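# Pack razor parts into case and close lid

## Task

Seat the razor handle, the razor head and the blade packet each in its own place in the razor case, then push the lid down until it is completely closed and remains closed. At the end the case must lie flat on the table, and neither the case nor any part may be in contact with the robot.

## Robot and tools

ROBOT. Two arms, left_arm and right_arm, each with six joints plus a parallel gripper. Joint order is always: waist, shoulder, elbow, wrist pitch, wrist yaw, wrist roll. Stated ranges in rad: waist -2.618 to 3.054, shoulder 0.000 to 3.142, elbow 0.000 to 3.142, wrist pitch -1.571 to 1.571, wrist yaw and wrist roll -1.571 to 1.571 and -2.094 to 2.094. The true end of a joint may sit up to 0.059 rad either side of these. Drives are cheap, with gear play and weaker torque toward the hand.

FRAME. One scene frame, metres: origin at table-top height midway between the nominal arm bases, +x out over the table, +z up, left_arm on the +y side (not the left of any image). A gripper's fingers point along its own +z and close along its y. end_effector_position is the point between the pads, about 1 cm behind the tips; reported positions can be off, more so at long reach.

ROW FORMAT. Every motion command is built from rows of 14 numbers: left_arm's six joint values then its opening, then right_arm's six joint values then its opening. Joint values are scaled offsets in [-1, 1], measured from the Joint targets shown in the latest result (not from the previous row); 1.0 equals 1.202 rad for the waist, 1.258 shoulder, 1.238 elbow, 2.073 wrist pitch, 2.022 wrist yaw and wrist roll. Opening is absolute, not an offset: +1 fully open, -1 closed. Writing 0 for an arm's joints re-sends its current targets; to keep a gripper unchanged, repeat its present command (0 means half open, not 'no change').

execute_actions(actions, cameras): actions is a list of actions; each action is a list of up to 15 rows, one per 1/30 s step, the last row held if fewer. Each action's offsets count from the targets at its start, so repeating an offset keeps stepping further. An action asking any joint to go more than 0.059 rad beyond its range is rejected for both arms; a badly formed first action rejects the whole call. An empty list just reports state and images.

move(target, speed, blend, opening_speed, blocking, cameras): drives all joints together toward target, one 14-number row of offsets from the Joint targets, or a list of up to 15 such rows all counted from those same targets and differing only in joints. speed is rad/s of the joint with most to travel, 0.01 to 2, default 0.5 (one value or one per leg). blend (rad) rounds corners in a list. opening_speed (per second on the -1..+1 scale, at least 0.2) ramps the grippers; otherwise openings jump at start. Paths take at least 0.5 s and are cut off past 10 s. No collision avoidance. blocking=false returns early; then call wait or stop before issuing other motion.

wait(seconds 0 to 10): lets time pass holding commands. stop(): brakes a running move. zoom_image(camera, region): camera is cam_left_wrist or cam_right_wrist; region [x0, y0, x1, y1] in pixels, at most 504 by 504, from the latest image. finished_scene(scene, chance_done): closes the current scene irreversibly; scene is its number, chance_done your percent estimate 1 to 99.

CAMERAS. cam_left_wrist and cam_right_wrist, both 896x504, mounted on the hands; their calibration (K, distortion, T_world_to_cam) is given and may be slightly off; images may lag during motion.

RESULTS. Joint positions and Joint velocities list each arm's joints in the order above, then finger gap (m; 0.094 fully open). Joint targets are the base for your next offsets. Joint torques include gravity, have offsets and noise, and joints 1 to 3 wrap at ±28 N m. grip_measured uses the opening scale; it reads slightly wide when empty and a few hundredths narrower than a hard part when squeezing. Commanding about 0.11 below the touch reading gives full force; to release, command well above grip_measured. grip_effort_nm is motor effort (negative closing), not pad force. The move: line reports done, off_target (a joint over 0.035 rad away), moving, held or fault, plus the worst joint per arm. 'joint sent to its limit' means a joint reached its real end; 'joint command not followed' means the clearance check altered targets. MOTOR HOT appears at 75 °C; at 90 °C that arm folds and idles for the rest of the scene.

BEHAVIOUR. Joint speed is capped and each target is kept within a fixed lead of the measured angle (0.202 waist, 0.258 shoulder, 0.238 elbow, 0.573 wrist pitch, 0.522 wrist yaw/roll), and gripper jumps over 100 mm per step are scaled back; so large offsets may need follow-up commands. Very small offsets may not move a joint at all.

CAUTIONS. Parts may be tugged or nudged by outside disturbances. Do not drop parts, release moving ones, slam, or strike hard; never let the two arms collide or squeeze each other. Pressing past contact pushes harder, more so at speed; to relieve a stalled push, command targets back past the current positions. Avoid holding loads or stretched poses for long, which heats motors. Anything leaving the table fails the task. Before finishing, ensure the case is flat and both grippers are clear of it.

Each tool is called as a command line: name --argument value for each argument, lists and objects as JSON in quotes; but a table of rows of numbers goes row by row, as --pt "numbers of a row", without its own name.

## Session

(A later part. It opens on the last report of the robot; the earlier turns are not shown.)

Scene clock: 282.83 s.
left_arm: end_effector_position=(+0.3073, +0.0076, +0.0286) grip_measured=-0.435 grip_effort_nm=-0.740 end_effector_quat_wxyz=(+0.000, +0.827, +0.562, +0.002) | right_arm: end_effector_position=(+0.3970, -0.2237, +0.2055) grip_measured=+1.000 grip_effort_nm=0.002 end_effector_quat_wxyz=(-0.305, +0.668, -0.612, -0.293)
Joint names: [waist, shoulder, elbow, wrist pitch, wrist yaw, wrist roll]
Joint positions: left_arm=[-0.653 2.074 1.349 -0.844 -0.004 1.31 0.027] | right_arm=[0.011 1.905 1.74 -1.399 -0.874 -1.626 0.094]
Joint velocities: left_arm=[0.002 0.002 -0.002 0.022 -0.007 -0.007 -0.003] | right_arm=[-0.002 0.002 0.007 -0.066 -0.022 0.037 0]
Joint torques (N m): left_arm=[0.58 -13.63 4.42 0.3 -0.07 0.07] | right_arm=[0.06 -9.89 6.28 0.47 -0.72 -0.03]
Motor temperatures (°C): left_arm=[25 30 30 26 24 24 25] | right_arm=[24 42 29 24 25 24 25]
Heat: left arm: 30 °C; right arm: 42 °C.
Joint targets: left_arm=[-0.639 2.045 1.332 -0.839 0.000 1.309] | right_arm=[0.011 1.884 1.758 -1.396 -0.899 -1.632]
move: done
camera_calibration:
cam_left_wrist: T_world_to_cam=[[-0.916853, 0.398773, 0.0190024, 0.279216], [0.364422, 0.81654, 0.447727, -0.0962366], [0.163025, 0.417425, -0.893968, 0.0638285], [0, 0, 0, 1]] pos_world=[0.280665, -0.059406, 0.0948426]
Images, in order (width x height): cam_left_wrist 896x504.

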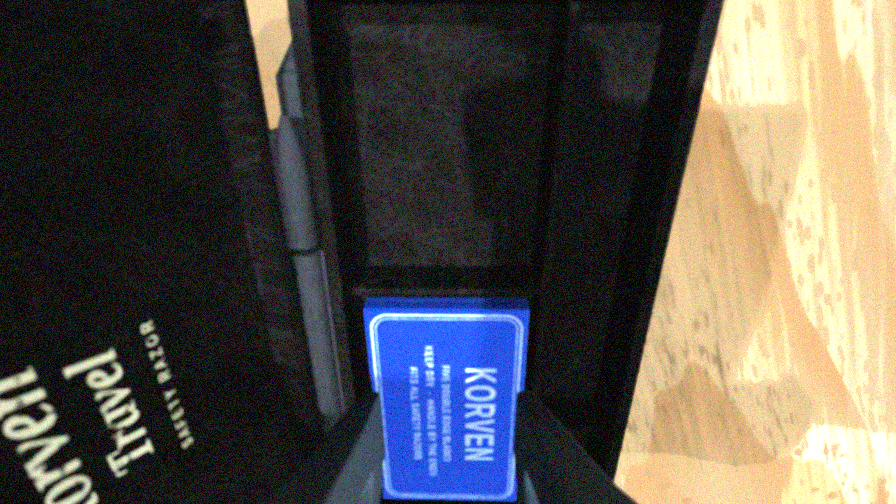

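move --target '[0,0.016,-0.008,0.008,0,0,-0.44,0,0,0,0,0,0,1]' --cameras '["cam_left_wrist"]'

zoom_image --camera "cam_left_wrist" --region '[300, 200, 650, 500]'

Scene clock: 291.87 s.
left_arm: end_effector_position=(+0.3058, +0.0087, +0.0272) grip_measured=-0.437 grip_effort_nm=-0.745 end_effector_quat_wxyz=(-0.002, +0.827, +0.562, +0.001) | right_arm: end_effector_position=(+0.3970, -0.2237, +0.2055) grip_measured=+1.000 grip_effort_nm=0.002 end_effector_quat_wxyz=(-0.305, +0.668, -0.612, -0.293)
Joint names: [waist, shoulder, elbow, wrist pitch, wrist yaw, wrist roll]
Joint positions: left_arm=[-0.653 2.074 1.343 -0.843 -0.004 1.31 0.026] | right_arm=[0.011 1.905 1.74 -1.399 -0.874 -1.626 0.094]
Joint velocities: left_arm=[0.002 0.032 -0.017 -0.037 -0.007 -0.007 -0.002] | right_arm=[0.002 0.012 0.002 -0.066 -0.081 -0.022 0]
Joint torques (N m): left_arm=[0.51 -11.81 4.15 0.48 -0.07 0.08] | right_arm=[0.03 -9.92 6.27 0.45 -0.73 -0.03]
Motor temperatures (°C): left_arm=[25 31 30 26 24 24 25] | right_arm=[24 42 29 24 25 24 25]
Heat: left arm: 31 °C; right arm: 42 °C.
Joint targets: left_arm=[-0.639 2.066 1.322 -0.822 0.000 1.309] | right_arm=[0.011 1.884 1.758 -1.396 -0.899 -1.632]
move: done
camera_calibration:
cam_left_wrist: T_world_to_cam=[[-0.916774, 0.398714, 0.0234848, 0.277274], [0.366079, 0.815312, 0.448612, -0.0965075], [0.159721, 0.419873, -0.893418, 0.063363], [0, 0, 0, 1]] pos_world=[0.279407, -0.058474, 0.0933923]
Images, in order (width x height): cam_left_wrist 896x504.

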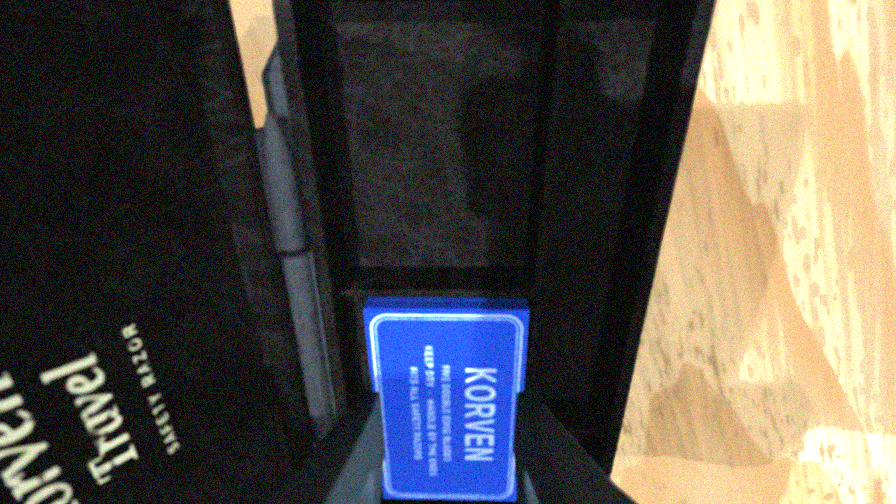

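Scaled by 1.440 from the camera's 896x504 image, which has a finer 1280x720 frame.

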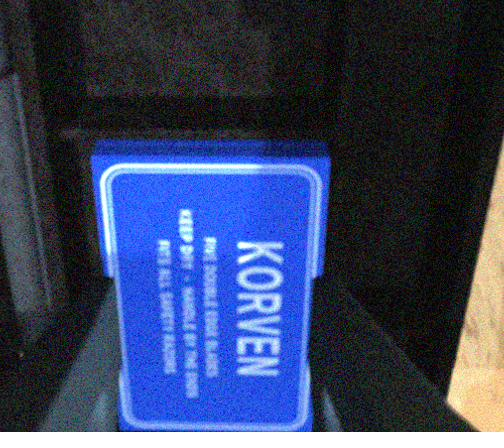

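move --target '[0,0.018,0,0,0,0,-0.44,0,0,0,0,0,0,1]' --cameras '["cam_left_wrist"]'

zoom_image --camera "cam_left_wrist" --region '[300, 200, 650, 500]'

Scene clock: 300.37 s.
left_arm: end_effector_position=(+0.3058, +0.0087, +0.0272) grip_measured=-0.438 grip_effort_nm=-0.769 end_effector_quat_wxyz=(-0.002, +0.827, +0.562, +0.001) | right_arm: end_effector_position=(+0.3970, -0.2237, +0.2055) grip_measured=+1.000 grip_effort_nm=0.002 end_effector_quat_wxyz=(-0.305, +0.668, -0.612, -0.293)
Joint names: [waist, shoulder, elbow, wrist pitch, wrist yaw, wrist roll]
Joint positions: left_arm=[-0.653 2.074 1.343 -0.843 -0.004 1.31 0.026] | right_arm=[0.011 1.905 1.74 -1.399 -0.874 -1.626 0.094]
Joint velocities: left_arm=[-0.007 0.012 -0.002 0.022 -0.037 0.037 -0.004] | right_arm=[0.012 0.012 0.007 -0.037 -0.037 -0.007 0]
Joint torques (N m): left_arm=[0.55 -10.11 4.03 0.49 -0.1 0.09] | right_arm=[0.08 -9.92 6.28 0.45 -0.74 -0.02]
Motor temperatures (°C): left_arm=[25 31 29 26 24 24 25] | right_arm=[24 42 29 24 25 24 25]
Heat: left arm: 31 °C; right arm: 42 °C.
Joint targets: left_arm=[-0.639 2.088 1.322 -0.822 0.000 1.309] | right_arm=[0.011 1.884 1.758 -1.396 -0.899 -1.632]
move: done
camera_calibration:
cam_left_wrist: T_world_to_cam=[[-0.916774, 0.398714, 0.0234848, 0.277274], [0.366079, 0.815312, 0.448612, -0.0965075], [0.159721, 0.419873, -0.893418, 0.063363], [0, 0, 0, 1]] pos_world=[0.279407, -0.058474, 0.0933923]
Images, in order (width x height): cam_left_wrist 896x504.

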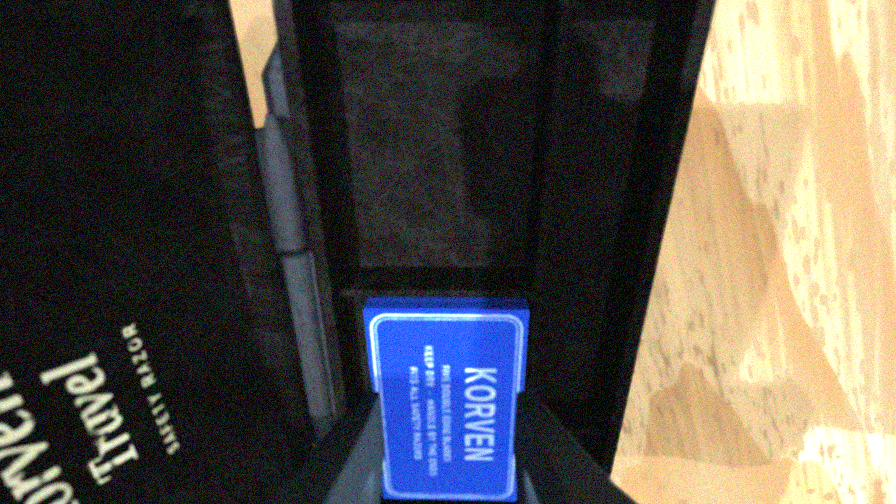

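Scaled by 1.440 from the camera's 896x504 image, which has a finer 1280x720 frame.

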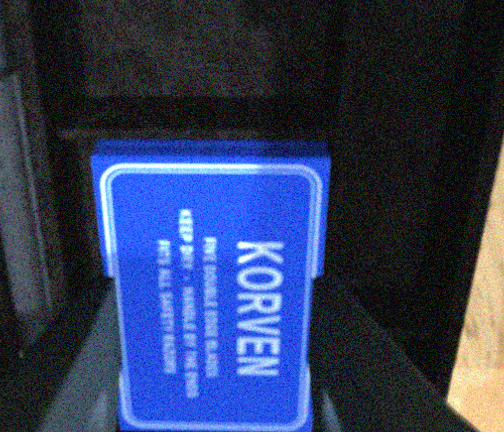

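move --target '[0,0,0,0,0,0,-0.3,0,0,0,0,0,0,1]' --opening_speed 0.3 --cameras '["cam_left_wrist"]'

zoom_image --camera "cam_left_wrist" --region '[300, 200, 650, 500]'

Scene clock: 306.53 s.
left_arm: end_effector_position=(+0.3068, +0.0080, +0.0272) grip_measured=-0.302 grip_effort_nm=0.076 end_effector_quat_wxyz=(+0.000, +0.827, +0.562, +0.002) | right_arm: end_effector_position=(+0.3970, -0.2237, +0.2055) grip_measured=+1.000 grip_effort_nm=0.007 end_effector_quat_wxyz=(-0.305, +0.668, -0.612, -0.293)
Joint names: [waist, shoulder, elbow, wrist pitch, wrist yaw, wrist roll]
Joint positions: left_arm=[-0.653 2.074 1.343 -0.838 -0.004 1.31 0.033] | right_arm=[0.011 1.905 1.74 -1.399 -0.874 -1.626 0.094]
Joint velocities: left_arm=[0.007 -0.002 0.017 0.007 0.022 0.051 0] | right_arm=[0.002 -0.002 -0.002 -0.007 0.066 0.022 0]
Joint torques (N m): left_arm=[0.43 -10.1 4.16 0.41 -0.04 0.09] | right_arm=[0.06 -9.96 6.26 0.46 -0.73 -0.02]
Motor temperatures (°C): left_arm=[25 31 29 26 24 24 25] | right_arm=[24 42 29 24 25 24 25]
Heat: left arm: 31 °C; right arm: 42 °C.
Joint targets: left_arm=[-0.639 2.088 1.322 -0.822 0.000 1.309] | right_arm=[0.011 1.884 1.758 -1.396 -0.899 -1.632]
move: done
camera_calibration:
cam_left_wrist: T_world_to_cam=[[-0.916853, 0.398773, 0.0190024, 0.278534], [0.364422, 0.81654, 0.447727, -0.0957651], [0.163025, 0.417425, -0.893968, 0.0625212], [0, 0, 0, 1]] pos_world=[0.280081, -0.0589737, 0.0934757]
Images, in order (width x height): cam_left_wrist 896x504.

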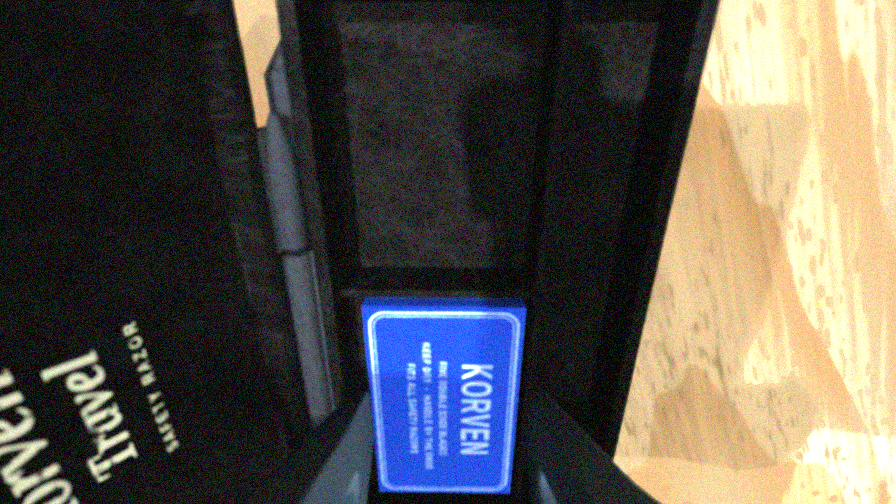

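Scaled by 1.440 from the camera's 896x504 image, which has a finer 1280x720 frame.

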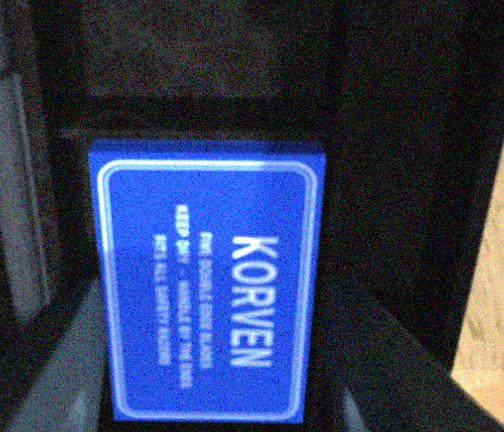

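move --target '[0,-0.042,0.095,-0.058,0,0,-0.3,0,0,0,0,0,0,1]' --speed 0.2 --cameras '["cam_left_wrist"]'

zoom_image --camera "cam_left_wrist" --region '[250, 150, 700, 500]'

Scene clock: 314.07 s.
left_arm: end_effector_position=(+0.3077, +0.0073, +0.0422) grip_measured=-0.301 grip_effort_nm=0.061 end_effector_quat_wxyz=(-0.010, +0.827, +0.562, -0.002) | right_arm: end_effector_position=(+0.3970, -0.2237, +0.2055) grip_measured=+1.000 grip_effort_nm=-0.002 end_effector_quat_wxyz=(-0.305, +0.668, -0.612, -0.293)
Joint names: [waist, shoulder, elbow, wrist pitch, wrist yaw, wrist roll]
Joint positions: left_arm=[-0.653 2.071 1.404 -0.924 -0.004 1.31 0.033] | right_arm=[0.011 1.905 1.74 -1.399 -0.874 -1.626 0.094]
Joint velocities: left_arm=[-0.012 0.012 -0.017 0.007 -0.007 -0.051 0] | right_arm=[-0.017 -0.022 0.002 -0.007 0.066 -0.037 0]
Joint torques (N m): left_arm=[0.58 -14.22 8.98 0.03 -0.06 0.08] | right_arm=[0.02 -9.92 6.28 0.46 -0.74 -0.02]
Motor temperatures (°C): left_arm=[25 31 29 26 24 24 25] | right_arm=[24 42 29 24 25 24 25]
Heat: left arm: 31 °C; right arm: 42 °C.
Joint targets: left_arm=[-0.639 2.035 1.440 -0.942 0.000 1.309] | right_arm=[0.011 1.884 1.758 -1.396 -0.899 -1.632]
move: off_target (left_arm); left_arm: the shoulder is farthest, 0.036 rad from its target
camera_calibration:
cam_left_wrist: T_world_to_cam=[[-0.916345, 0.398396, 0.039915, 0.278334], [0.372183, 0.810789, 0.451776, -0.10478], [0.147623, 0.428838, -0.891238, 0.0806154], [0, 0, 0, 1]] pos_world=[0.282146, -0.060504, 0.108075]
Images, in order (width x height): cam_left_wrist 896x504.

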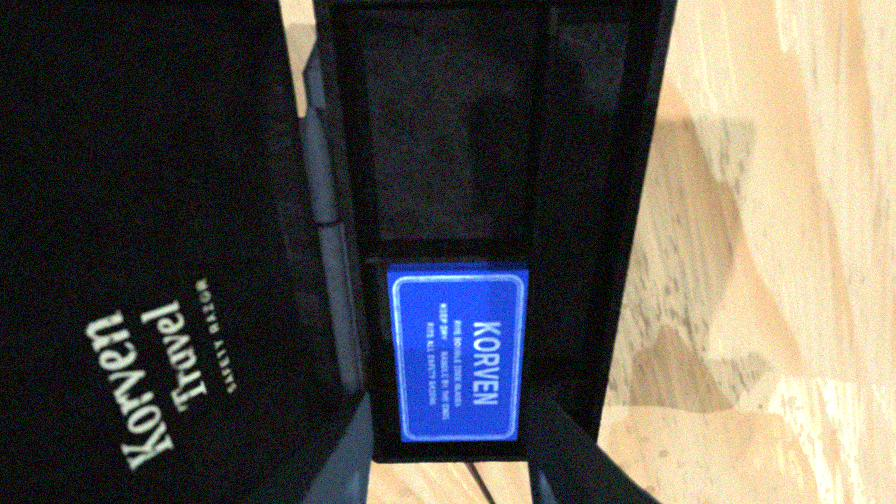

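Scaled by 1.120 from the camera's 896x504 image, which has a finer 1280x720 frame.

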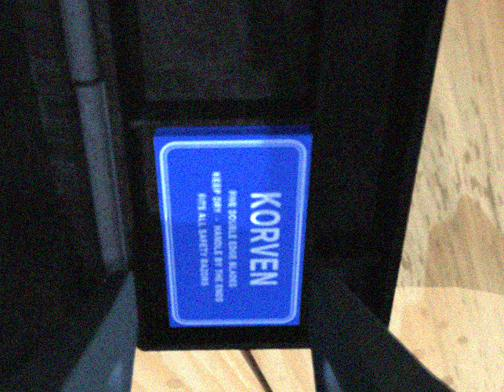

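move --target '[0,-0.05,0.06,-0.055,0,0,-0.3,0,0,0,0,0,0,1]' --speed 0.3 --cameras '["cam_left_wrist"]'

zoom_image --camera "cam_left_wrist" --region '[350, 150, 700, 450]'

Scene clock: 319.33 s.
left_arm: end_effector_position=(+0.3117, +0.0044, +0.0854) grip_measured=-0.301 grip_effort_nm=0.066 end_effector_quat_wxyz=(+0.006, +0.827, +0.562, +0.004) | right_arm: end_effector_position=(+0.3970, -0.2237, +0.2055) grip_measured=+1.000 grip_effort_nm=0.002 end_effector_quat_wxyz=(-0.305, +0.668, -0.612, -0.293)
Joint names: [waist, shoulder, elbow, wrist pitch, wrist yaw, wrist roll]
Joint positions: left_arm=[-0.653 2.001 1.481 -1.036 -0.004 1.31 0.033] | right_arm=[0.011 1.905 1.74 -1.399 -0.874 -1.626 0.094]
Joint velocities: left_arm=[0.007 -0.012 -0.007 0.022 0.037 0.037 -0.001] | right_arm=[0.002 -0.007 0.002 -0.022 -0.007 -0.051 0]
Joint torques (N m): left_arm=[0.5 -13.35 9.09 0.09 -0.08 0.11] | right_arm=[0.02 -9.92 6.28 0.46 -0.74 -0.02]
Motor temperatures (°C): left_arm=[25 32 30 26 24 24 24] | right_arm=[24 42 29 24 25 24 25]
Heat: left arm: 32 °C; right arm: 42 °C.
Joint targets: left_arm=[-0.639 1.972 1.514 -1.056 0.000 1.309] | right_arm=[0.011 1.884 1.758 -1.396 -0.899 -1.632]
move: done
camera_calibration:
cam_left_wrist: T_world_to_cam=[[-0.916989, 0.398873, 0.00555334, 0.284576], [0.359471, 0.820209, 0.445015, -0.11886], [0.17295, 0.41007, -0.895506, 0.112296], [0, 0, 0, 1]] pos_world=[0.284258, -0.0620691, 0.151876]
Images, in order (width x height): cam_left_wrist 896x504.

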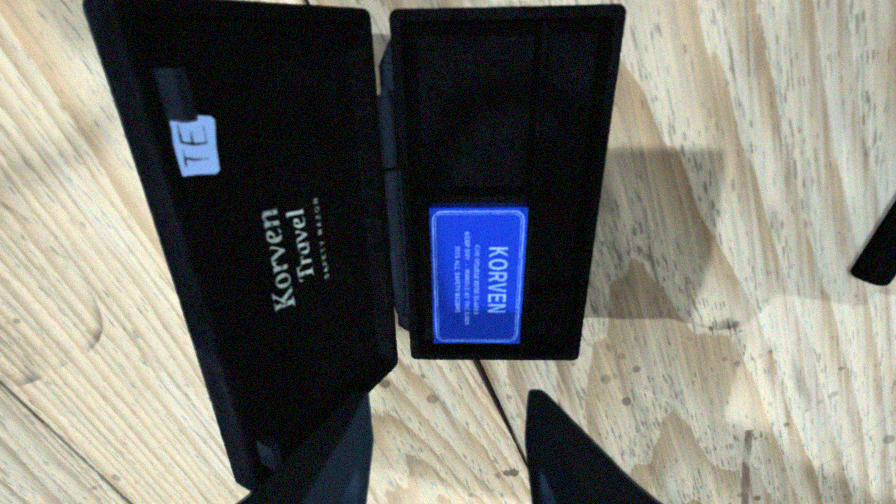

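Scaled by 1.440 from the camera's 896x504 image, which has a finer 1280x720 frame.

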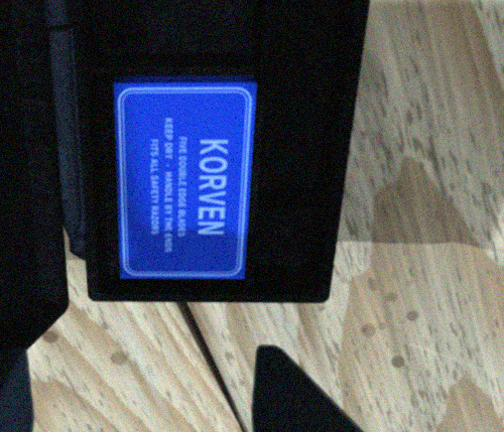

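move --target '[0,0.058,-0.173,0.111,0,0,-1,0,0,0,0,0,0,1]' --speed 0.25 --cameras '["cam_left_wrist"]'

Scene clock: 335.23 s.
left_arm: end_effector_position=(+0.3004, +0.0127, +0.0340) grip_measured=-0.993 grip_effort_nm=-0.369 end_effector_quat_wxyz=(+0.000, +0.827, +0.562, +0.002) | right_arm: end_effector_position=(+0.3970, -0.2237, +0.2055) grip_measured=+1.000 grip_effort_nm=0.002 end_effector_quat_wxyz=(-0.305, +0.668, -0.612, -0.293)
Joint names: [waist, shoulder, elbow, wrist pitch, wrist yaw, wrist roll]
Joint positions: left_arm=[-0.653 2.036 1.313 -0.847 -0.004 1.31 0] | right_arm=[0.011 1.905 1.74 -1.399 -0.874 -1.626 0.094]
Joint velocities: left_arm=[-0.007 -0.007 -0.007 -0.051 -0.066 -0.037 0] | right_arm=[0.002 0.007 -0.017 0.007 0.066 0.007 0]
Joint torques (N m): left_arm=[0.51 -10.06 4.74 0.47 -0.04 0.1] | right_arm=[0.03 -9.95 6.27 0.46 -0.73 -0.02]
Motor temperatures (°C): left_arm=[25 34 31 26 24 24 24] | right_arm=[24 42 29 23 25 24 25]
Heat: left arm: 34 °C; right arm: 42 °C.
Joint targets: left_arm=[-0.639 2.045 1.300 -0.826 0.000 1.309] | right_arm=[0.011 1.884 1.758 -1.396 -0.899 -1.632]
move: done
camera_calibration:
cam_left_wrist: T_world_to_cam=[[-0.916853, 0.398773, 0.0190024, 0.270736], [0.364422, 0.81654, 0.447727, -0.100316], [0.163025, 0.417425, -0.893968, 0.0676426], [0, 0, 0, 1]] pos_world=[0.273755, -0.0542855, 0.10024]
Images, in order (width x height): cam_left_wrist 896x504.

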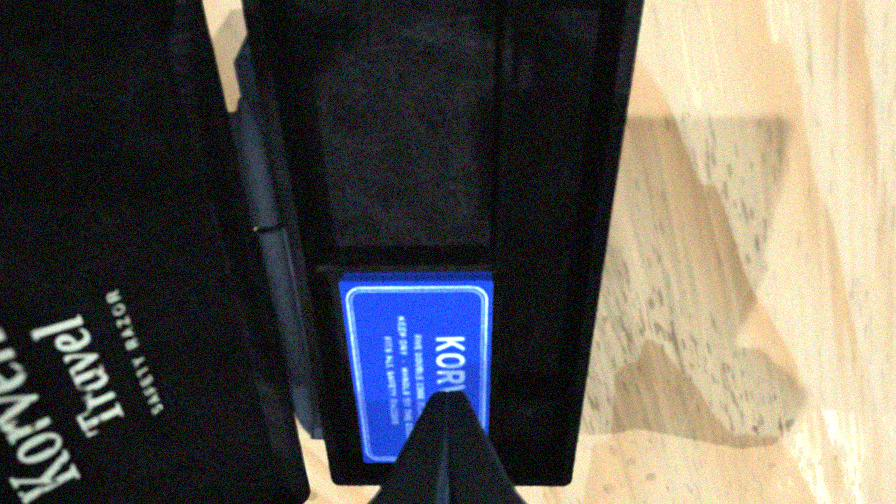

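move --target '[0,0.035,0.0,0.0,0,0,-1,0,0,0,0,0,0,1]' --speed 0.15 --cameras '["cam_left_wrist"]'

Scene clock: 343.77 s.
left_arm: end_effector_position=(+0.2988, +0.0139, +0.0277) grip_measured=-0.993 grip_effort_nm=-0.359 end_effector_quat_wxyz=(-0.008, +0.827, +0.562, -0.001) | right_arm: end_effector_position=(+0.3970, -0.2237, +0.2055) grip_measured=+1.000 grip_effort_nm=0.007 end_effector_quat_wxyz=(-0.305, +0.668, -0.612, -0.293)
Joint names: [waist, shoulder, elbow, wrist pitch, wrist yaw, wrist roll]
Joint positions: left_arm=[-0.653 2.054 1.313 -0.846 -0.004 1.31 0] | right_arm=[0.011 1.905 1.74 -1.399 -0.874 -1.626 0.094]
Joint velocities: left_arm=[-0.032 0.007 0.012 -0.007 0.051 -0.022 0] | right_arm=[-0.002 0.012 -0.017 0.051 -0.022 -0.007 0]
Joint torques (N m): left_arm=[0.53 -8.18 4.64 0.44 -0.09 0.1] | right_arm=[0.01 -9.94 6.28 0.46 -0.74 -0.02]
Motor temperatures (°C): left_arm=[25 32 30 26 24 24 24] | right_arm=[24 42 29 23 25 24 25]
Heat: left arm: 32 °C; right arm: 42 °C.
Joint targets: left_arm=[-0.639 2.089 1.300 -0.826 0.000 1.309] | right_arm=[0.011 1.884 1.758 -1.396 -0.899 -1.632]
move: done
camera_calibration:
cam_left_wrist: T_world_to_cam=[[-0.916484, 0.398499, 0.035435, 0.268285], [0.370514, 0.812025, 0.450926, -0.0997495], [0.150919, 0.426396, -0.891858, 0.0652203], [0, 0, 0, 1]] pos_world=[0.272994, -0.0537218, 0.0936402]
Images, in order (width x height): cam_left_wrist 896x504.

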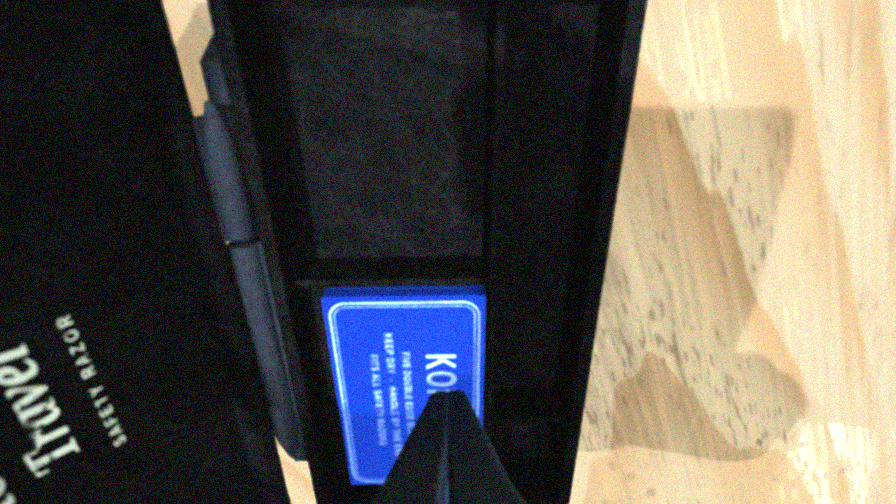

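move --target '[0,0.04,0.0,0.005,0,0,-1,0,0,0,0,0,0,1]' --speed 0.15 --cameras '["cam_left_wrist"]'

Scene clock: 349.43 s.
left_arm: end_effector_position=(+0.2983, +0.0143, +0.0261) grip_measured=-0.993 grip_effort_nm=-0.359 end_effector_quat_wxyz=(-0.010, +0.827, +0.562, -0.002) | right_arm: end_effector_position=(+0.3970, -0.2237, +0.2055) grip_measured=+1.000 grip_effort_nm=0.002 end_effector_quat_wxyz=(-0.305, +0.668, -0.612, -0.293)
Joint names: [waist, shoulder, elbow, wrist pitch, wrist yaw, wrist roll]
Joint positions: left_arm=[-0.653 2.059 1.313 -0.846 -0.004 1.31 0] | right_arm=[0.011 1.905 1.74 -1.399 -0.874 -1.626 0.094]
Joint velocities: left_arm=[0.022 0.022 -0.007 0.037 0.051 0.066 0] | right_arm=[-0.017 -0.002 -0.002 -0.022 0.022 -0.037 0]
Joint torques (N m): left_arm=[0.59 -4.48 4.66 0.53 -0.05 0.1] | right_arm=[0.02 -9.94 6.28 0.46 -0.73 -0.02]
Motor temperatures (°C): left_arm=[25 32 30 26 24 24 24] | right_arm=[24 42 29 23 25 24 25]
Heat: left arm: 32 °C; right arm: 42 °C.
Joint targets: left_arm=[-0.639 2.140 1.300 -0.816 0.000 1.309] | right_arm=[0.011 1.884 1.758 -1.396 -0.899 -1.632]
move: off_target (left_arm); left_arm: the shoulder is farthest, 0.081 rad from its target
camera_calibration:
cam_left_wrist: T_world_to_cam=[[-0.916345, 0.398396, 0.039915, 0.267571], [0.372183, 0.810789, 0.451776, -0.0996639], [0.147623, 0.428838, -0.891238, 0.0646752], [0, 0, 0, 1]] pos_world=[0.272733, -0.0535278, 0.0919867]
Images, in order (width x height): cam_left_wrist 896x504.

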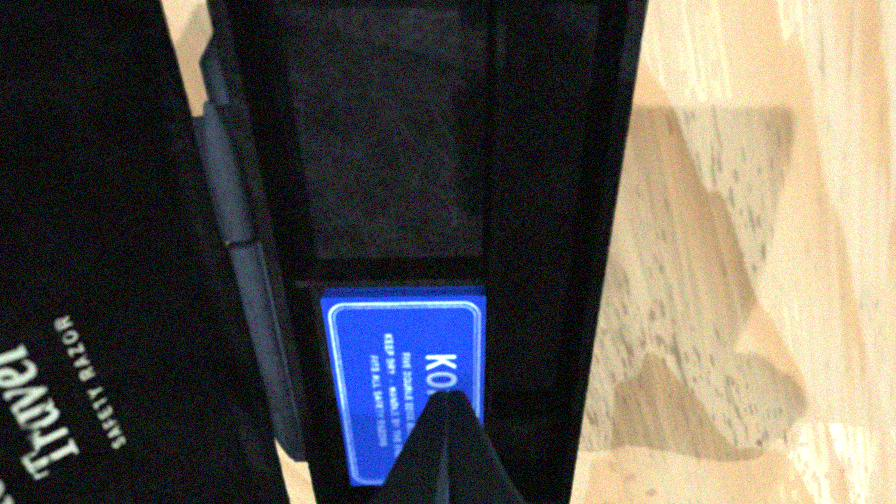

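move --pt "0 -0.191 0.08 -0.118 0 0 -1 0 0 0 0 0 0 1" --pt "-0.3 -0.471 -0.065 -0.19 0 -0.093 -1 0 0 0 0 0 0 1" --speed 0.6 --blend 0.1 --cameras '["cam_left_wrist"]'

zoom_image --camera "cam_left_wrist" --region '[200, 100, 700, 500]'

Scene clock: 367.33 s.
left_arm: end_effector_position=(+0.1663, -0.0088, +0.1572) grip_measured=-0.993 grip_effort_nm=-0.354 end_effector_quat_wxyz=(+0.027, +0.873, +0.486, +0.005) | right_arm: end_effector_position=(+0.3970, -0.2237, +0.2055) grip_measured=+1.000 grip_effort_nm=0.002 end_effector_quat_wxyz=(-0.305, +0.668, -0.612, -0.293)
Joint names: [waist, shoulder, elbow, wrist pitch, wrist yaw, wrist roll]
Joint positions: left_arm=[-1.004 1.566 1.238 -1.188 -0.007 1.136 0] | right_arm=[0.011 1.905 1.74 -1.399 -0.874 -1.626 0.094]
Joint velocities: left_arm=[-0.027 0.007 0.007 0.081 -0.007 0.022 0] | right_arm=[0.012 -0.002 -0.002 0.051 0.022 -0.081 0]
Joint torques (N m): left_arm=[0.02 -8.47 4.94 0.13 -0.02 -0.11] | right_arm=[0.03 -9.94 6.23 0.46 -0.74 -0.03]
Motor temperatures (°C): left_arm=[25 30 29 26 24 24 24] | right_arm=[24 42 29 23 25 24 25]
Heat: left arm: 30 °C; right arm: 42 °C.
Joint targets: left_arm=[-1.000 1.547 1.220 -1.210 0.000 1.121] | right_arm=[0.011 1.884 1.758 -1.396 -0.899 -1.632]
move: done
camera_calibration:
cam_left_wrist: T_world_to_cam=[[-0.831623, 0.554408, -0.0321628, 0.149208], [0.488943, 0.758425, 0.430959, -0.107612], [0.26332, 0.34267, -0.901798, 0.192528], [0, 0, 0, 1]] pos_world=[0.126005, -0.0670798, 0.224797]
Images, in order (width x height): cam_left_wrist 896x504.

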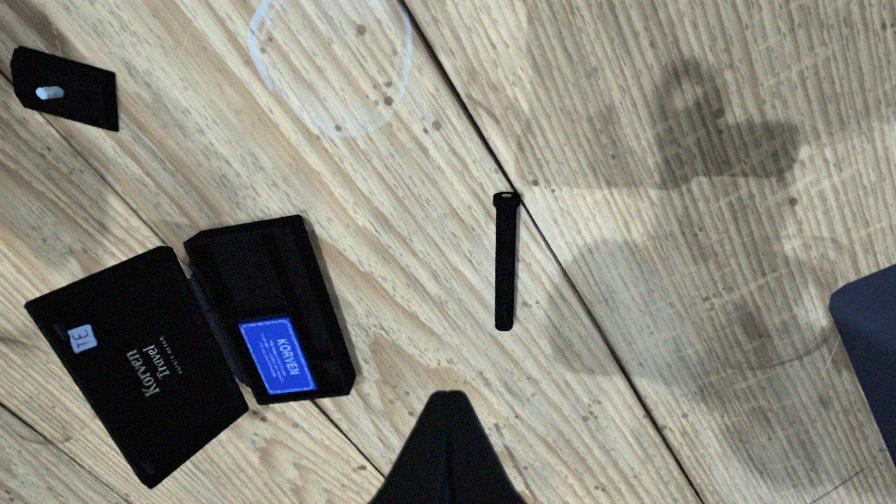

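Scaled by 1.008 from the camera's 896x504 image, which has a finer 1280x720 frame.

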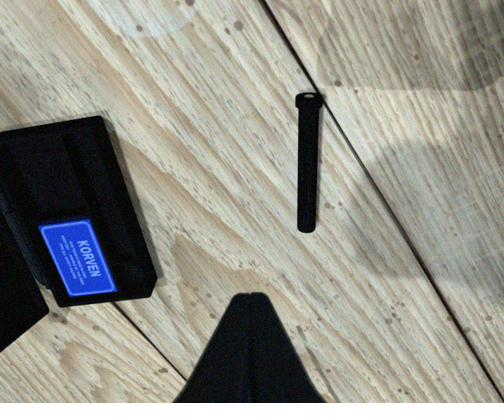

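zoom_image --camera "cam_left_wrist" --region '[170, 200, 370, 420]'

zoom_image --camera "cam_left_wrist" --region '[460, 180, 560, 340]'

Scaled by 2.291 from the camera's 896x504 image, which has a finer 1280x720 frame.

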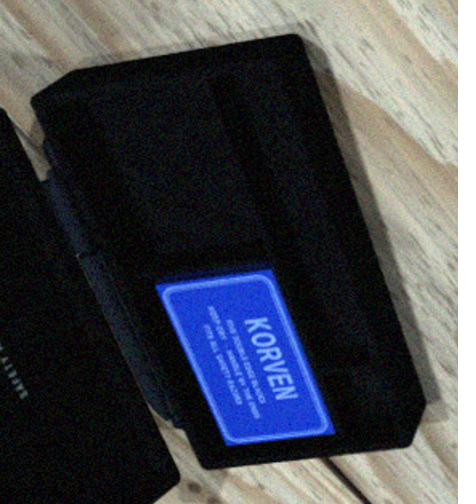

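Scaled by 3.150 from the camera's 896x504 image, which has a finer 1280x720 frame.

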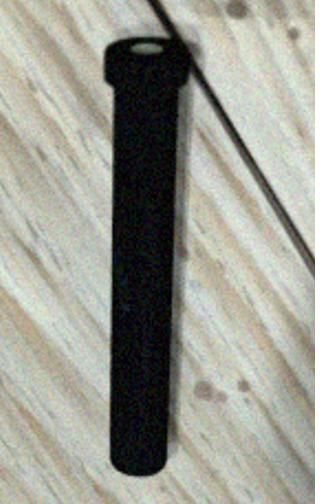

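move --target '[0.406,0.209,0.04,0.1,0,0.168,-1,0,0,0,0,0,0,1]' --speed 0.5 --cameras '["cam_left_wrist"]'

zoom_image --camera "cam_left_wrist" --region '[400, 0, 750, 450]'

Scene clock: 390.27 s.
left_arm: end_effector_position=(+0.2890, +0.0816, +0.0907) grip_measured=-0.993 grip_effort_nm=-0.354 end_effector_quat_wxyz=(-0.010, +0.823, +0.568, +0.000) | right_arm: end_effector_position=(+0.3970, -0.2237, +0.2055) grip_measured=+1.000 grip_effort_nm=0.002 end_effector_quat_wxyz=(-0.305, +0.668, -0.612, -0.293)
Joint names: [waist, shoulder, elbow, wrist pitch, wrist yaw, wrist roll]
Joint positions: left_arm=[-0.501 1.806 1.238 -1.021 -0.008 1.448 0] | right_arm=[0.011 1.905 1.74 -1.399 -0.874 -1.626 0.094]
Joint velocities: left_arm=[0.007 -0.022 -0.007 -0.007 -0.022 -0.007 0.001] | right_arm=[-0.012 0.002 -0.002 -0.066 -0.022 0.022 0]
Joint torques (N m): left_arm=[-0.42 -8.57 8.72 0.43 -0.05 0.06] | right_arm=[0.03 -9.94 6.26 0.47 -0.73 -0.03]
Motor temperatures (°C): left_arm=[25 30 30 26 24 24 24] | right_arm=[24 42 29 23 25 24 25]
Heat: left arm: 30 °C; right arm: 42 °C.
Joint targets: left_arm=[-0.512 1.810 1.269 -1.002 0.000 1.461] | right_arm=[0.011 1.884 1.758 -1.396 -0.899 -1.632]
move: done
camera_calibration:
cam_left_wrist: T_world_to_cam=[[-0.921848, 0.385743, 0.0373912, 0.232598], [0.359666, 0.815595, 0.453261, -0.176856], [0.144346, 0.431287, -0.890593, 0.095407], [0, 0, 0, 1]] pos_world=[0.264258, 0.013372, 0.156434]
Images, in order (width x height): cam_left_wrist 896x504.

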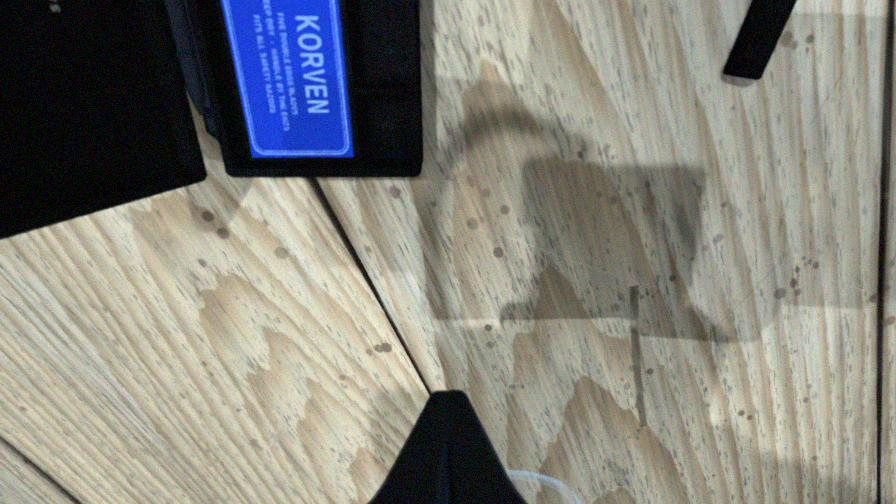

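Scaled by 1.120 from the camera's 896x504 image, which has a finer 1280x720 frame.

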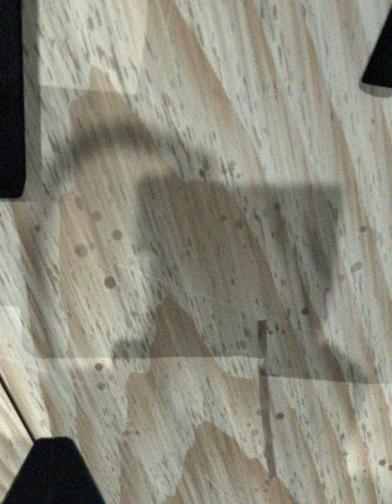

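zoom_image --camera "cam_left_wrist" --region '[320, 0, 440, 190]'

Scaled by 2.653 from the camera's 896x504 image, which has a finer 1280x720 frame.

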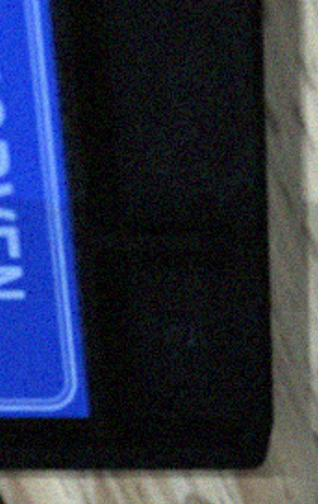

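move --target '[-0.165,0,0,0,0,-0.1,-1,0,0,0,0,0,0,1]' --speed 0.3 --cameras '["cam_left_wrist"]'

zoom_image --camera "cam_left_wrist" --region '[350, 0, 600, 250]'

zoom_image --camera "cam_left_wrist" --region '[350, 150, 600, 400]'

Scene clock: 409.80 s.
left_arm: end_effector_position=(+0.2520, +0.0256, +0.0907) grip_measured=-0.993 grip_effort_nm=-0.359 end_effector_quat_wxyz=(-0.009, +0.834, +0.552, +0.002) | right_arm: end_effector_position=(+0.3970, -0.2237, +0.2055) grip_measured=+1.000 grip_effort_nm=0.002 end_effector_quat_wxyz=(-0.305, +0.668, -0.612, -0.293)
Joint names: [waist, shoulder, elbow, wrist pitch, wrist yaw, wrist roll]
Joint positions: left_arm=[-0.715 1.806 1.238 -1.021 -0.008 1.273 0] | right_arm=[0.011 1.905 1.74 -1.399 -0.874 -1.626 0.094]
Joint velocities: left_arm=[0.002 -0.002 0.002 -0.051 0.007 -0.037 -0.001] | right_arm=[-0.007 0.002 -0.007 -0.051 -0.022 0.066 0]
Joint torques (N m): left_arm=[-0.08 -8.59 8.75 0.39 0 -0.11] | right_arm=[0.05 -9.89 6.28 0.46 -0.74 -0.02]
Motor temperatures (°C): left_arm=[25 30 31 26 24 24 24] | right_arm=[24 42 29 23 25 24 25]
Heat: left arm: 31 °C; right arm: 42 °C.
Joint targets: left_arm=[-0.710 1.810 1.269 -1.002 0.000 1.259] | right_arm=[0.011 1.884 1.758 -1.396 -0.899 -1.632]
move: done
camera_calibration:
cam_left_wrist: T_world_to_cam=[[-0.906474, 0.420772, 0.0354411, 0.21543], [0.389373, 0.800446, 0.455713, -0.125122], [0.163383, 0.426892, -0.889421, 0.120144], [0, 0, 0, 1]] pos_world=[0.224371, -0.0417816, 0.156243]
Images, in order (width x height): cam_left_wrist 896x504.

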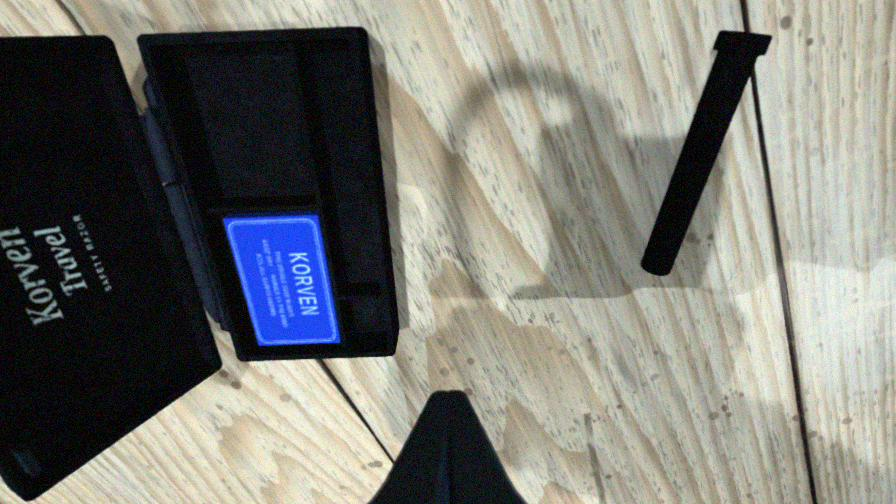

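Scaled by 2.016 from the camera's 896x504 image, which has a finer 1280x720 frame.

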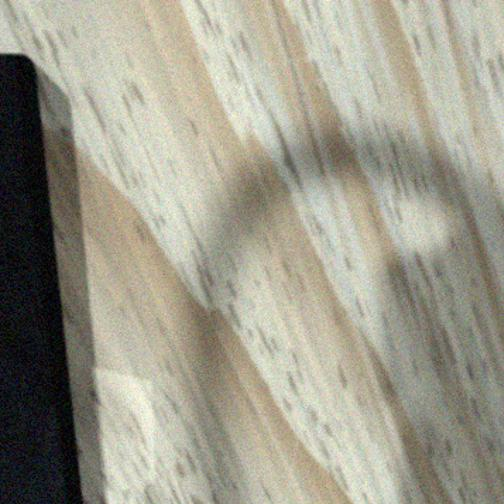

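Scaled by 2.016 from the camera's 896x504 image, which has a finer 1280x720 frame.

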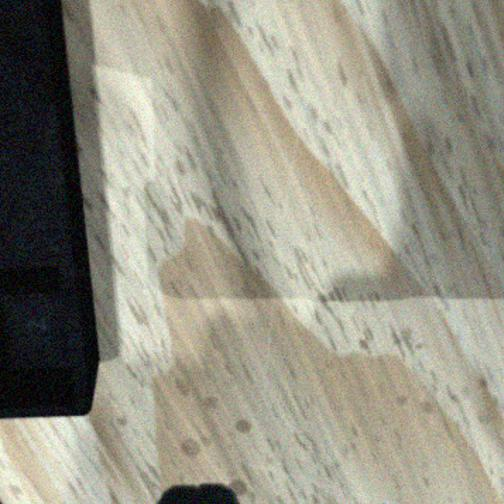

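zoom_image --camera "cam_left_wrist" --region '[290, 20, 410, 190]'

zoom_image --camera "cam_left_wrist" --region '[290, 190, 410, 360]'

Scaled by 2.965 from the camera's 896x504 image, which has a finer 1280x720 frame.

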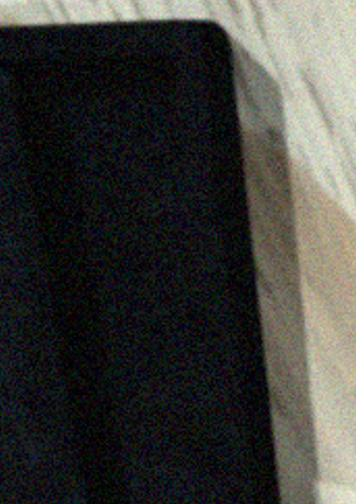

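Scaled by 2.965 from the camera's 896x504 image, which has a finer 1280x720 frame.

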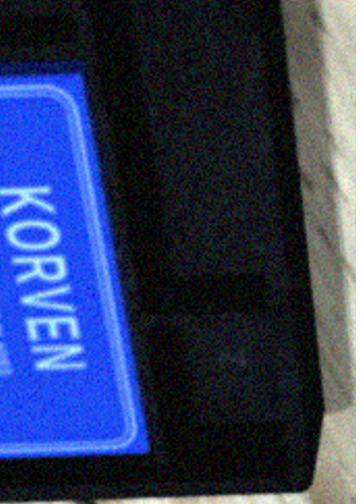

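move --target '[-0.156,-0.167,-0.345,0.101,0,-0.013,-0.2,0,0,0,0,0,0,1]' --speed 0.4 --cameras '["cam_left_wrist"]'

Scene clock: 440.83 s.
left_arm: end_effector_position=(+0.1676, +0.0360, +0.0501) grip_measured=-0.201 grip_effort_nm=0.061 end_effector_quat_wxyz=(-0.009, +0.875, +0.484, +0.003) | right_arm: end_effector_position=(+0.3970, -0.2237, +0.2055) grip_measured=+1.000 grip_effort_nm=0.002 end_effector_quat_wxyz=(-0.305, +0.668, -0.612, -0.293)
Joint names: [waist, shoulder, elbow, wrist pitch, wrist yaw, wrist roll]
Joint positions: left_arm=[-0.902 1.631 0.856 -0.814 -0.008 1.245 0.038] | right_arm=[0.011 1.905 1.74 -1.399 -0.874 -1.626 0.094]
Joint velocities: left_arm=[0.002 -0.007 -0.012 0.051 0.007 0.037 -0.001] | right_arm=[-0.017 -0.007 -0.007 0.037 -0.037 0.007 0]
Joint torques (N m): left_arm=[-0.34 -9.18 4.42 0.45 -0.02 -0.06] | right_arm=[0.02 -9.96 6.24 0.47 -0.74 -0.02]
Motor temperatures (°C): left_arm=[25 31 31 26 24 24 24] | right_arm=[24 42 29 23 25 24 25]
Heat: left arm: 31 °C; right arm: 42 °C.
Joint targets: left_arm=[-0.898 1.600 0.842 -0.793 0.000 1.232] | right_arm=[0.011 1.884 1.758 -1.396 -0.899 -1.632]
move: done
camera_calibration:
cam_left_wrist: T_world_to_cam=[[-0.828135, 0.559429, 0.0350909, 0.117938], [0.511356, 0.728364, 0.456071, -0.100022], [0.22958, 0.395633, -0.889251, 0.0833647], [0, 0, 0, 1]] pos_world=[0.129677, -0.0261077, 0.115611]
Images, in order (width x height): cam_left_wrist 896x504.

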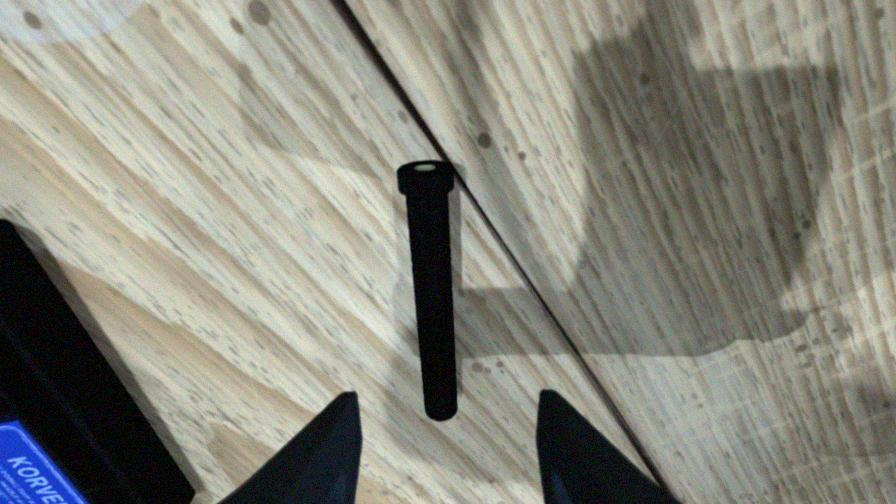

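move --target '[0.015,0.06,-0.04,0.066,0,0,-0.4,0,0,0,0,0,0,1]' --speed 0.25 --cameras '["cam_left_wrist"]'

Scene clock: 460.07 s.
left_arm: end_effector_position=(+0.1752, +0.0305, +0.0302) grip_measured=-0.399 grip_effort_nm=-0.076 end_effector_quat_wxyz=(+0.013, +0.872, +0.489, +0.007) | right_arm: end_effector_position=(+0.3970, -0.2237, +0.2055) grip_measured=+1.000 grip_effort_nm=0.007 end_effector_quat_wxyz=(-0.305, +0.668, -0.612, -0.293)
Joint names: [waist, shoulder, elbow, wrist pitch, wrist yaw, wrist roll]
Joint positions: left_arm=[-0.893 1.671 0.806 -0.679 -0.008 1.244 0.028] | right_arm=[0.011 1.905 1.74 -1.399 -0.874 -1.626 0.094]
Joint velocities: left_arm=[-0.012 -0.012 -0.012 0.022 -0.022 -0.022 0.001] | right_arm=[0.012 0.002 0.002 -0.007 0.007 0.051 0]
Joint torques (N m): left_arm=[0.39 -6.54 4.22 0.58 -0.03 -0.05] | right_arm=[0.05 -9.96 6.27 0.46 -0.74 -0.02]
Motor temperatures (°C): left_arm=[25 31 30 26 24 24 24] | right_arm=[24 43 29 23 25 24 25]
Heat: left arm: 31 °C; right arm: 43 °C.
Joint targets: left_arm=[-0.880 1.676 0.793 -0.656 0.000 1.232] | right_arm=[0.011 1.884 1.758 -1.396 -0.899 -1.632]
move: done
camera_calibration:
cam_left_wrist: T_world_to_cam=[[-0.834487, 0.550976, -0.00750413, 0.13061], [0.490677, 0.74922, 0.444867, -0.0874822], [0.250733, 0.367553, -0.895565, 0.063461], [0, 0, 0, 1]] pos_world=[0.136006, -0.0297449, 0.0967315]
Images, in order (width x height): cam_left_wrist 896x504.

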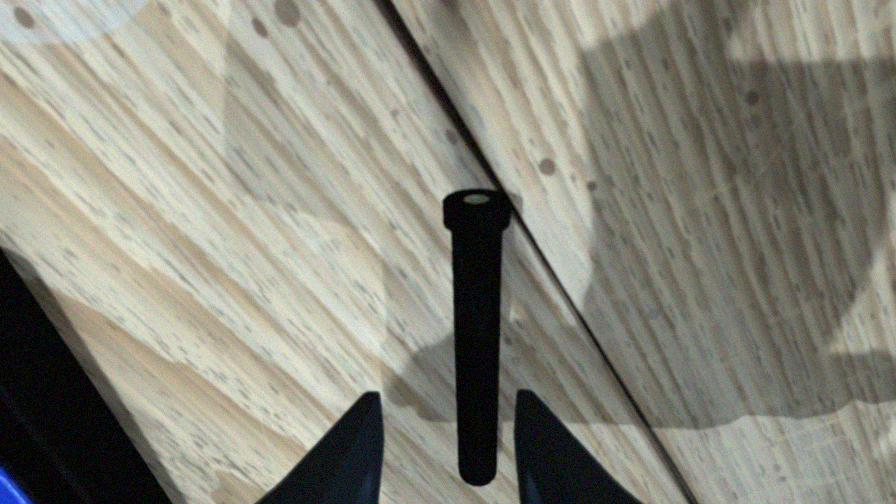

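move --target '[0,0.034,-0.024,0.022,0,0,-0.4,0,0,0,0,0,0,1]' --speed 0.2 --cameras '["cam_left_wrist"]'

Scene clock: 474.80 s.
left_arm: end_effector_position=(+0.1712, +0.0352, +0.0147) grip_measured=-0.399 grip_effort_nm=-0.076 end_effector_quat_wxyz=(+0.001, +0.873, +0.488, +0.004) | right_arm: end_effector_position=(+0.3970, -0.2237, +0.2055) grip_measured=+1.000 grip_effort_nm=0.002 end_effector_quat_wxyz=(-0.305, +0.668, -0.612, -0.293)
Joint names: [waist, shoulder, elbow, wrist pitch, wrist yaw, wrist roll]
Joint positions: left_arm=[-0.893 1.712 0.777 -0.633 -0.008 1.245 0.028] | right_arm=[0.011 1.905 1.74 -1.399 -0.874 -1.626 0.094]
Joint velocities: left_arm=[-0.012 0.002 -0.012 -0.037 -0.066 -0.022 0] | right_arm=[0.017 0.017 0.007 0.022 -0.037 -0.022 0]
Joint torques (N m): left_arm=[0.38 -6.48 4.04 0.52 -0.01 -0.06] | right_arm=[0.09 -9.91 6.28 0.46 -0.73 -0.02]
Motor temperatures (°C): left_arm=[25 30 30 26 24 24 24] | right_arm=[24 43 29 23 25 24 25]
Heat: left arm: 30 °C; right arm: 43 °C.
Joint targets: left_arm=[-0.880 1.718 0.763 -0.611 0.000 1.232] | right_arm=[0.011 1.884 1.758 -1.396 -0.899 -1.632]
move: done
camera_calibration:
cam_left_wrist: T_world_to_cam=[[-0.833575, 0.552175, 0.0160002, 0.124054], [0.498846, 0.739995, 0.451176, -0.0833873], [0.237288, 0.384071, -0.892291, 0.0505354], [0, 0, 0, 1]] pos_world=[0.133014, -0.0262024, 0.0807298]
Images, in order (width x height): cam_left_wrist 896x504.

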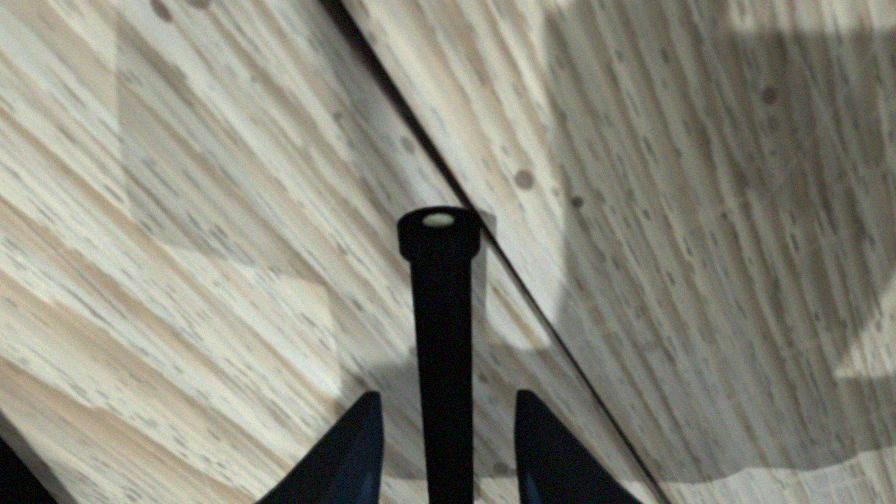

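move --target '[0,0,0,0,0,0,-0.9,0,0,0,0,0,0,1]' --opening_speed 0.5 --cameras '["cam_left_wrist"]'

Scene clock: 480.73 s.
left_arm: end_effector_position=(+0.1712, +0.0352, +0.0147) grip_measured=-0.855 grip_effort_nm=-0.979 end_effector_quat_wxyz=(+0.001, +0.873, +0.489, +0.004) | right_arm: end_effector_position=(+0.3970, -0.2237, +0.2055) grip_measured=+1.000 grip_effort_nm=0.002 end_effector_quat_wxyz=(-0.305, +0.668, -0.612, -0.293)
Joint names: [waist, shoulder, elbow, wrist pitch, wrist yaw, wrist roll]
Joint positions: left_arm=[-0.893 1.712 0.777 -0.633 -0.008 1.244 0.007] | right_arm=[0.011 1.905 1.74 -1.399 -0.874 -1.626 0.094]
Joint velocities: left_arm=[-0.017 -0.002 -0.007 -0.051 -0.037 -0.066 -0.002] | right_arm=[0.007 0.002 -0.022 0.007 -0.007 0.007 0]
Joint torques (N m): left_arm=[0.35 -6.48 4.14 0.5 -0.01 -0.08] | right_arm=[0.06 -9.92 6.28 0.46 -0.73 -0.03]
Motor temperatures (°C): left_arm=[25 30 29 26 24 24 24] | right_arm=[24 43 29 23 25 24 25]
Heat: left arm: 30 °C; right arm: 43 °C.
Joint targets: left_arm=[-0.880 1.718 0.763 -0.611 0.000 1.232] | right_arm=[0.011 1.884 1.758 -1.396 -0.899 -1.632]
move: done
camera_calibration:
cam_left_wrist: T_world_to_cam=[[-0.834421, 0.550896, 0.0159892, 0.124244], [0.497708, 0.740765, 0.45117, -0.0832195], [0.236703, 0.384423, -0.892295, 0.0506232], [0, 0, 0, 1]] pos_world=[0.133108, -0.0262601, 0.0807303]
Images, in order (width x height): cam_left_wrist 896x504.

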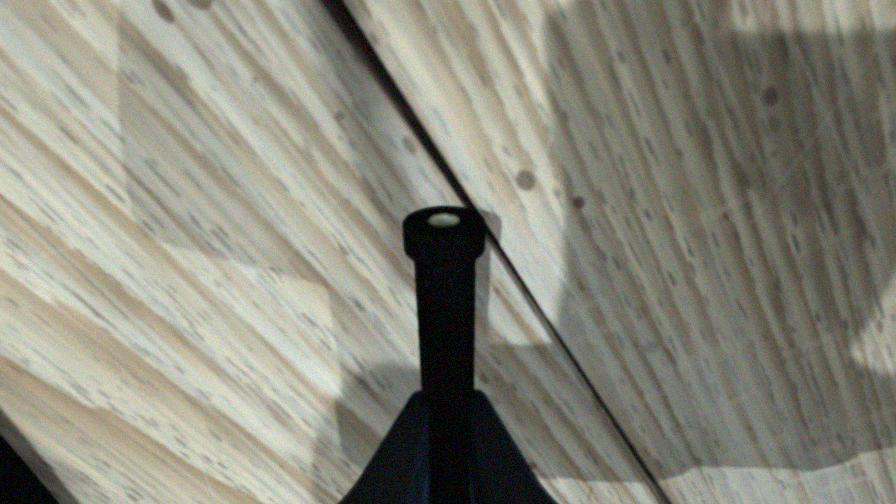

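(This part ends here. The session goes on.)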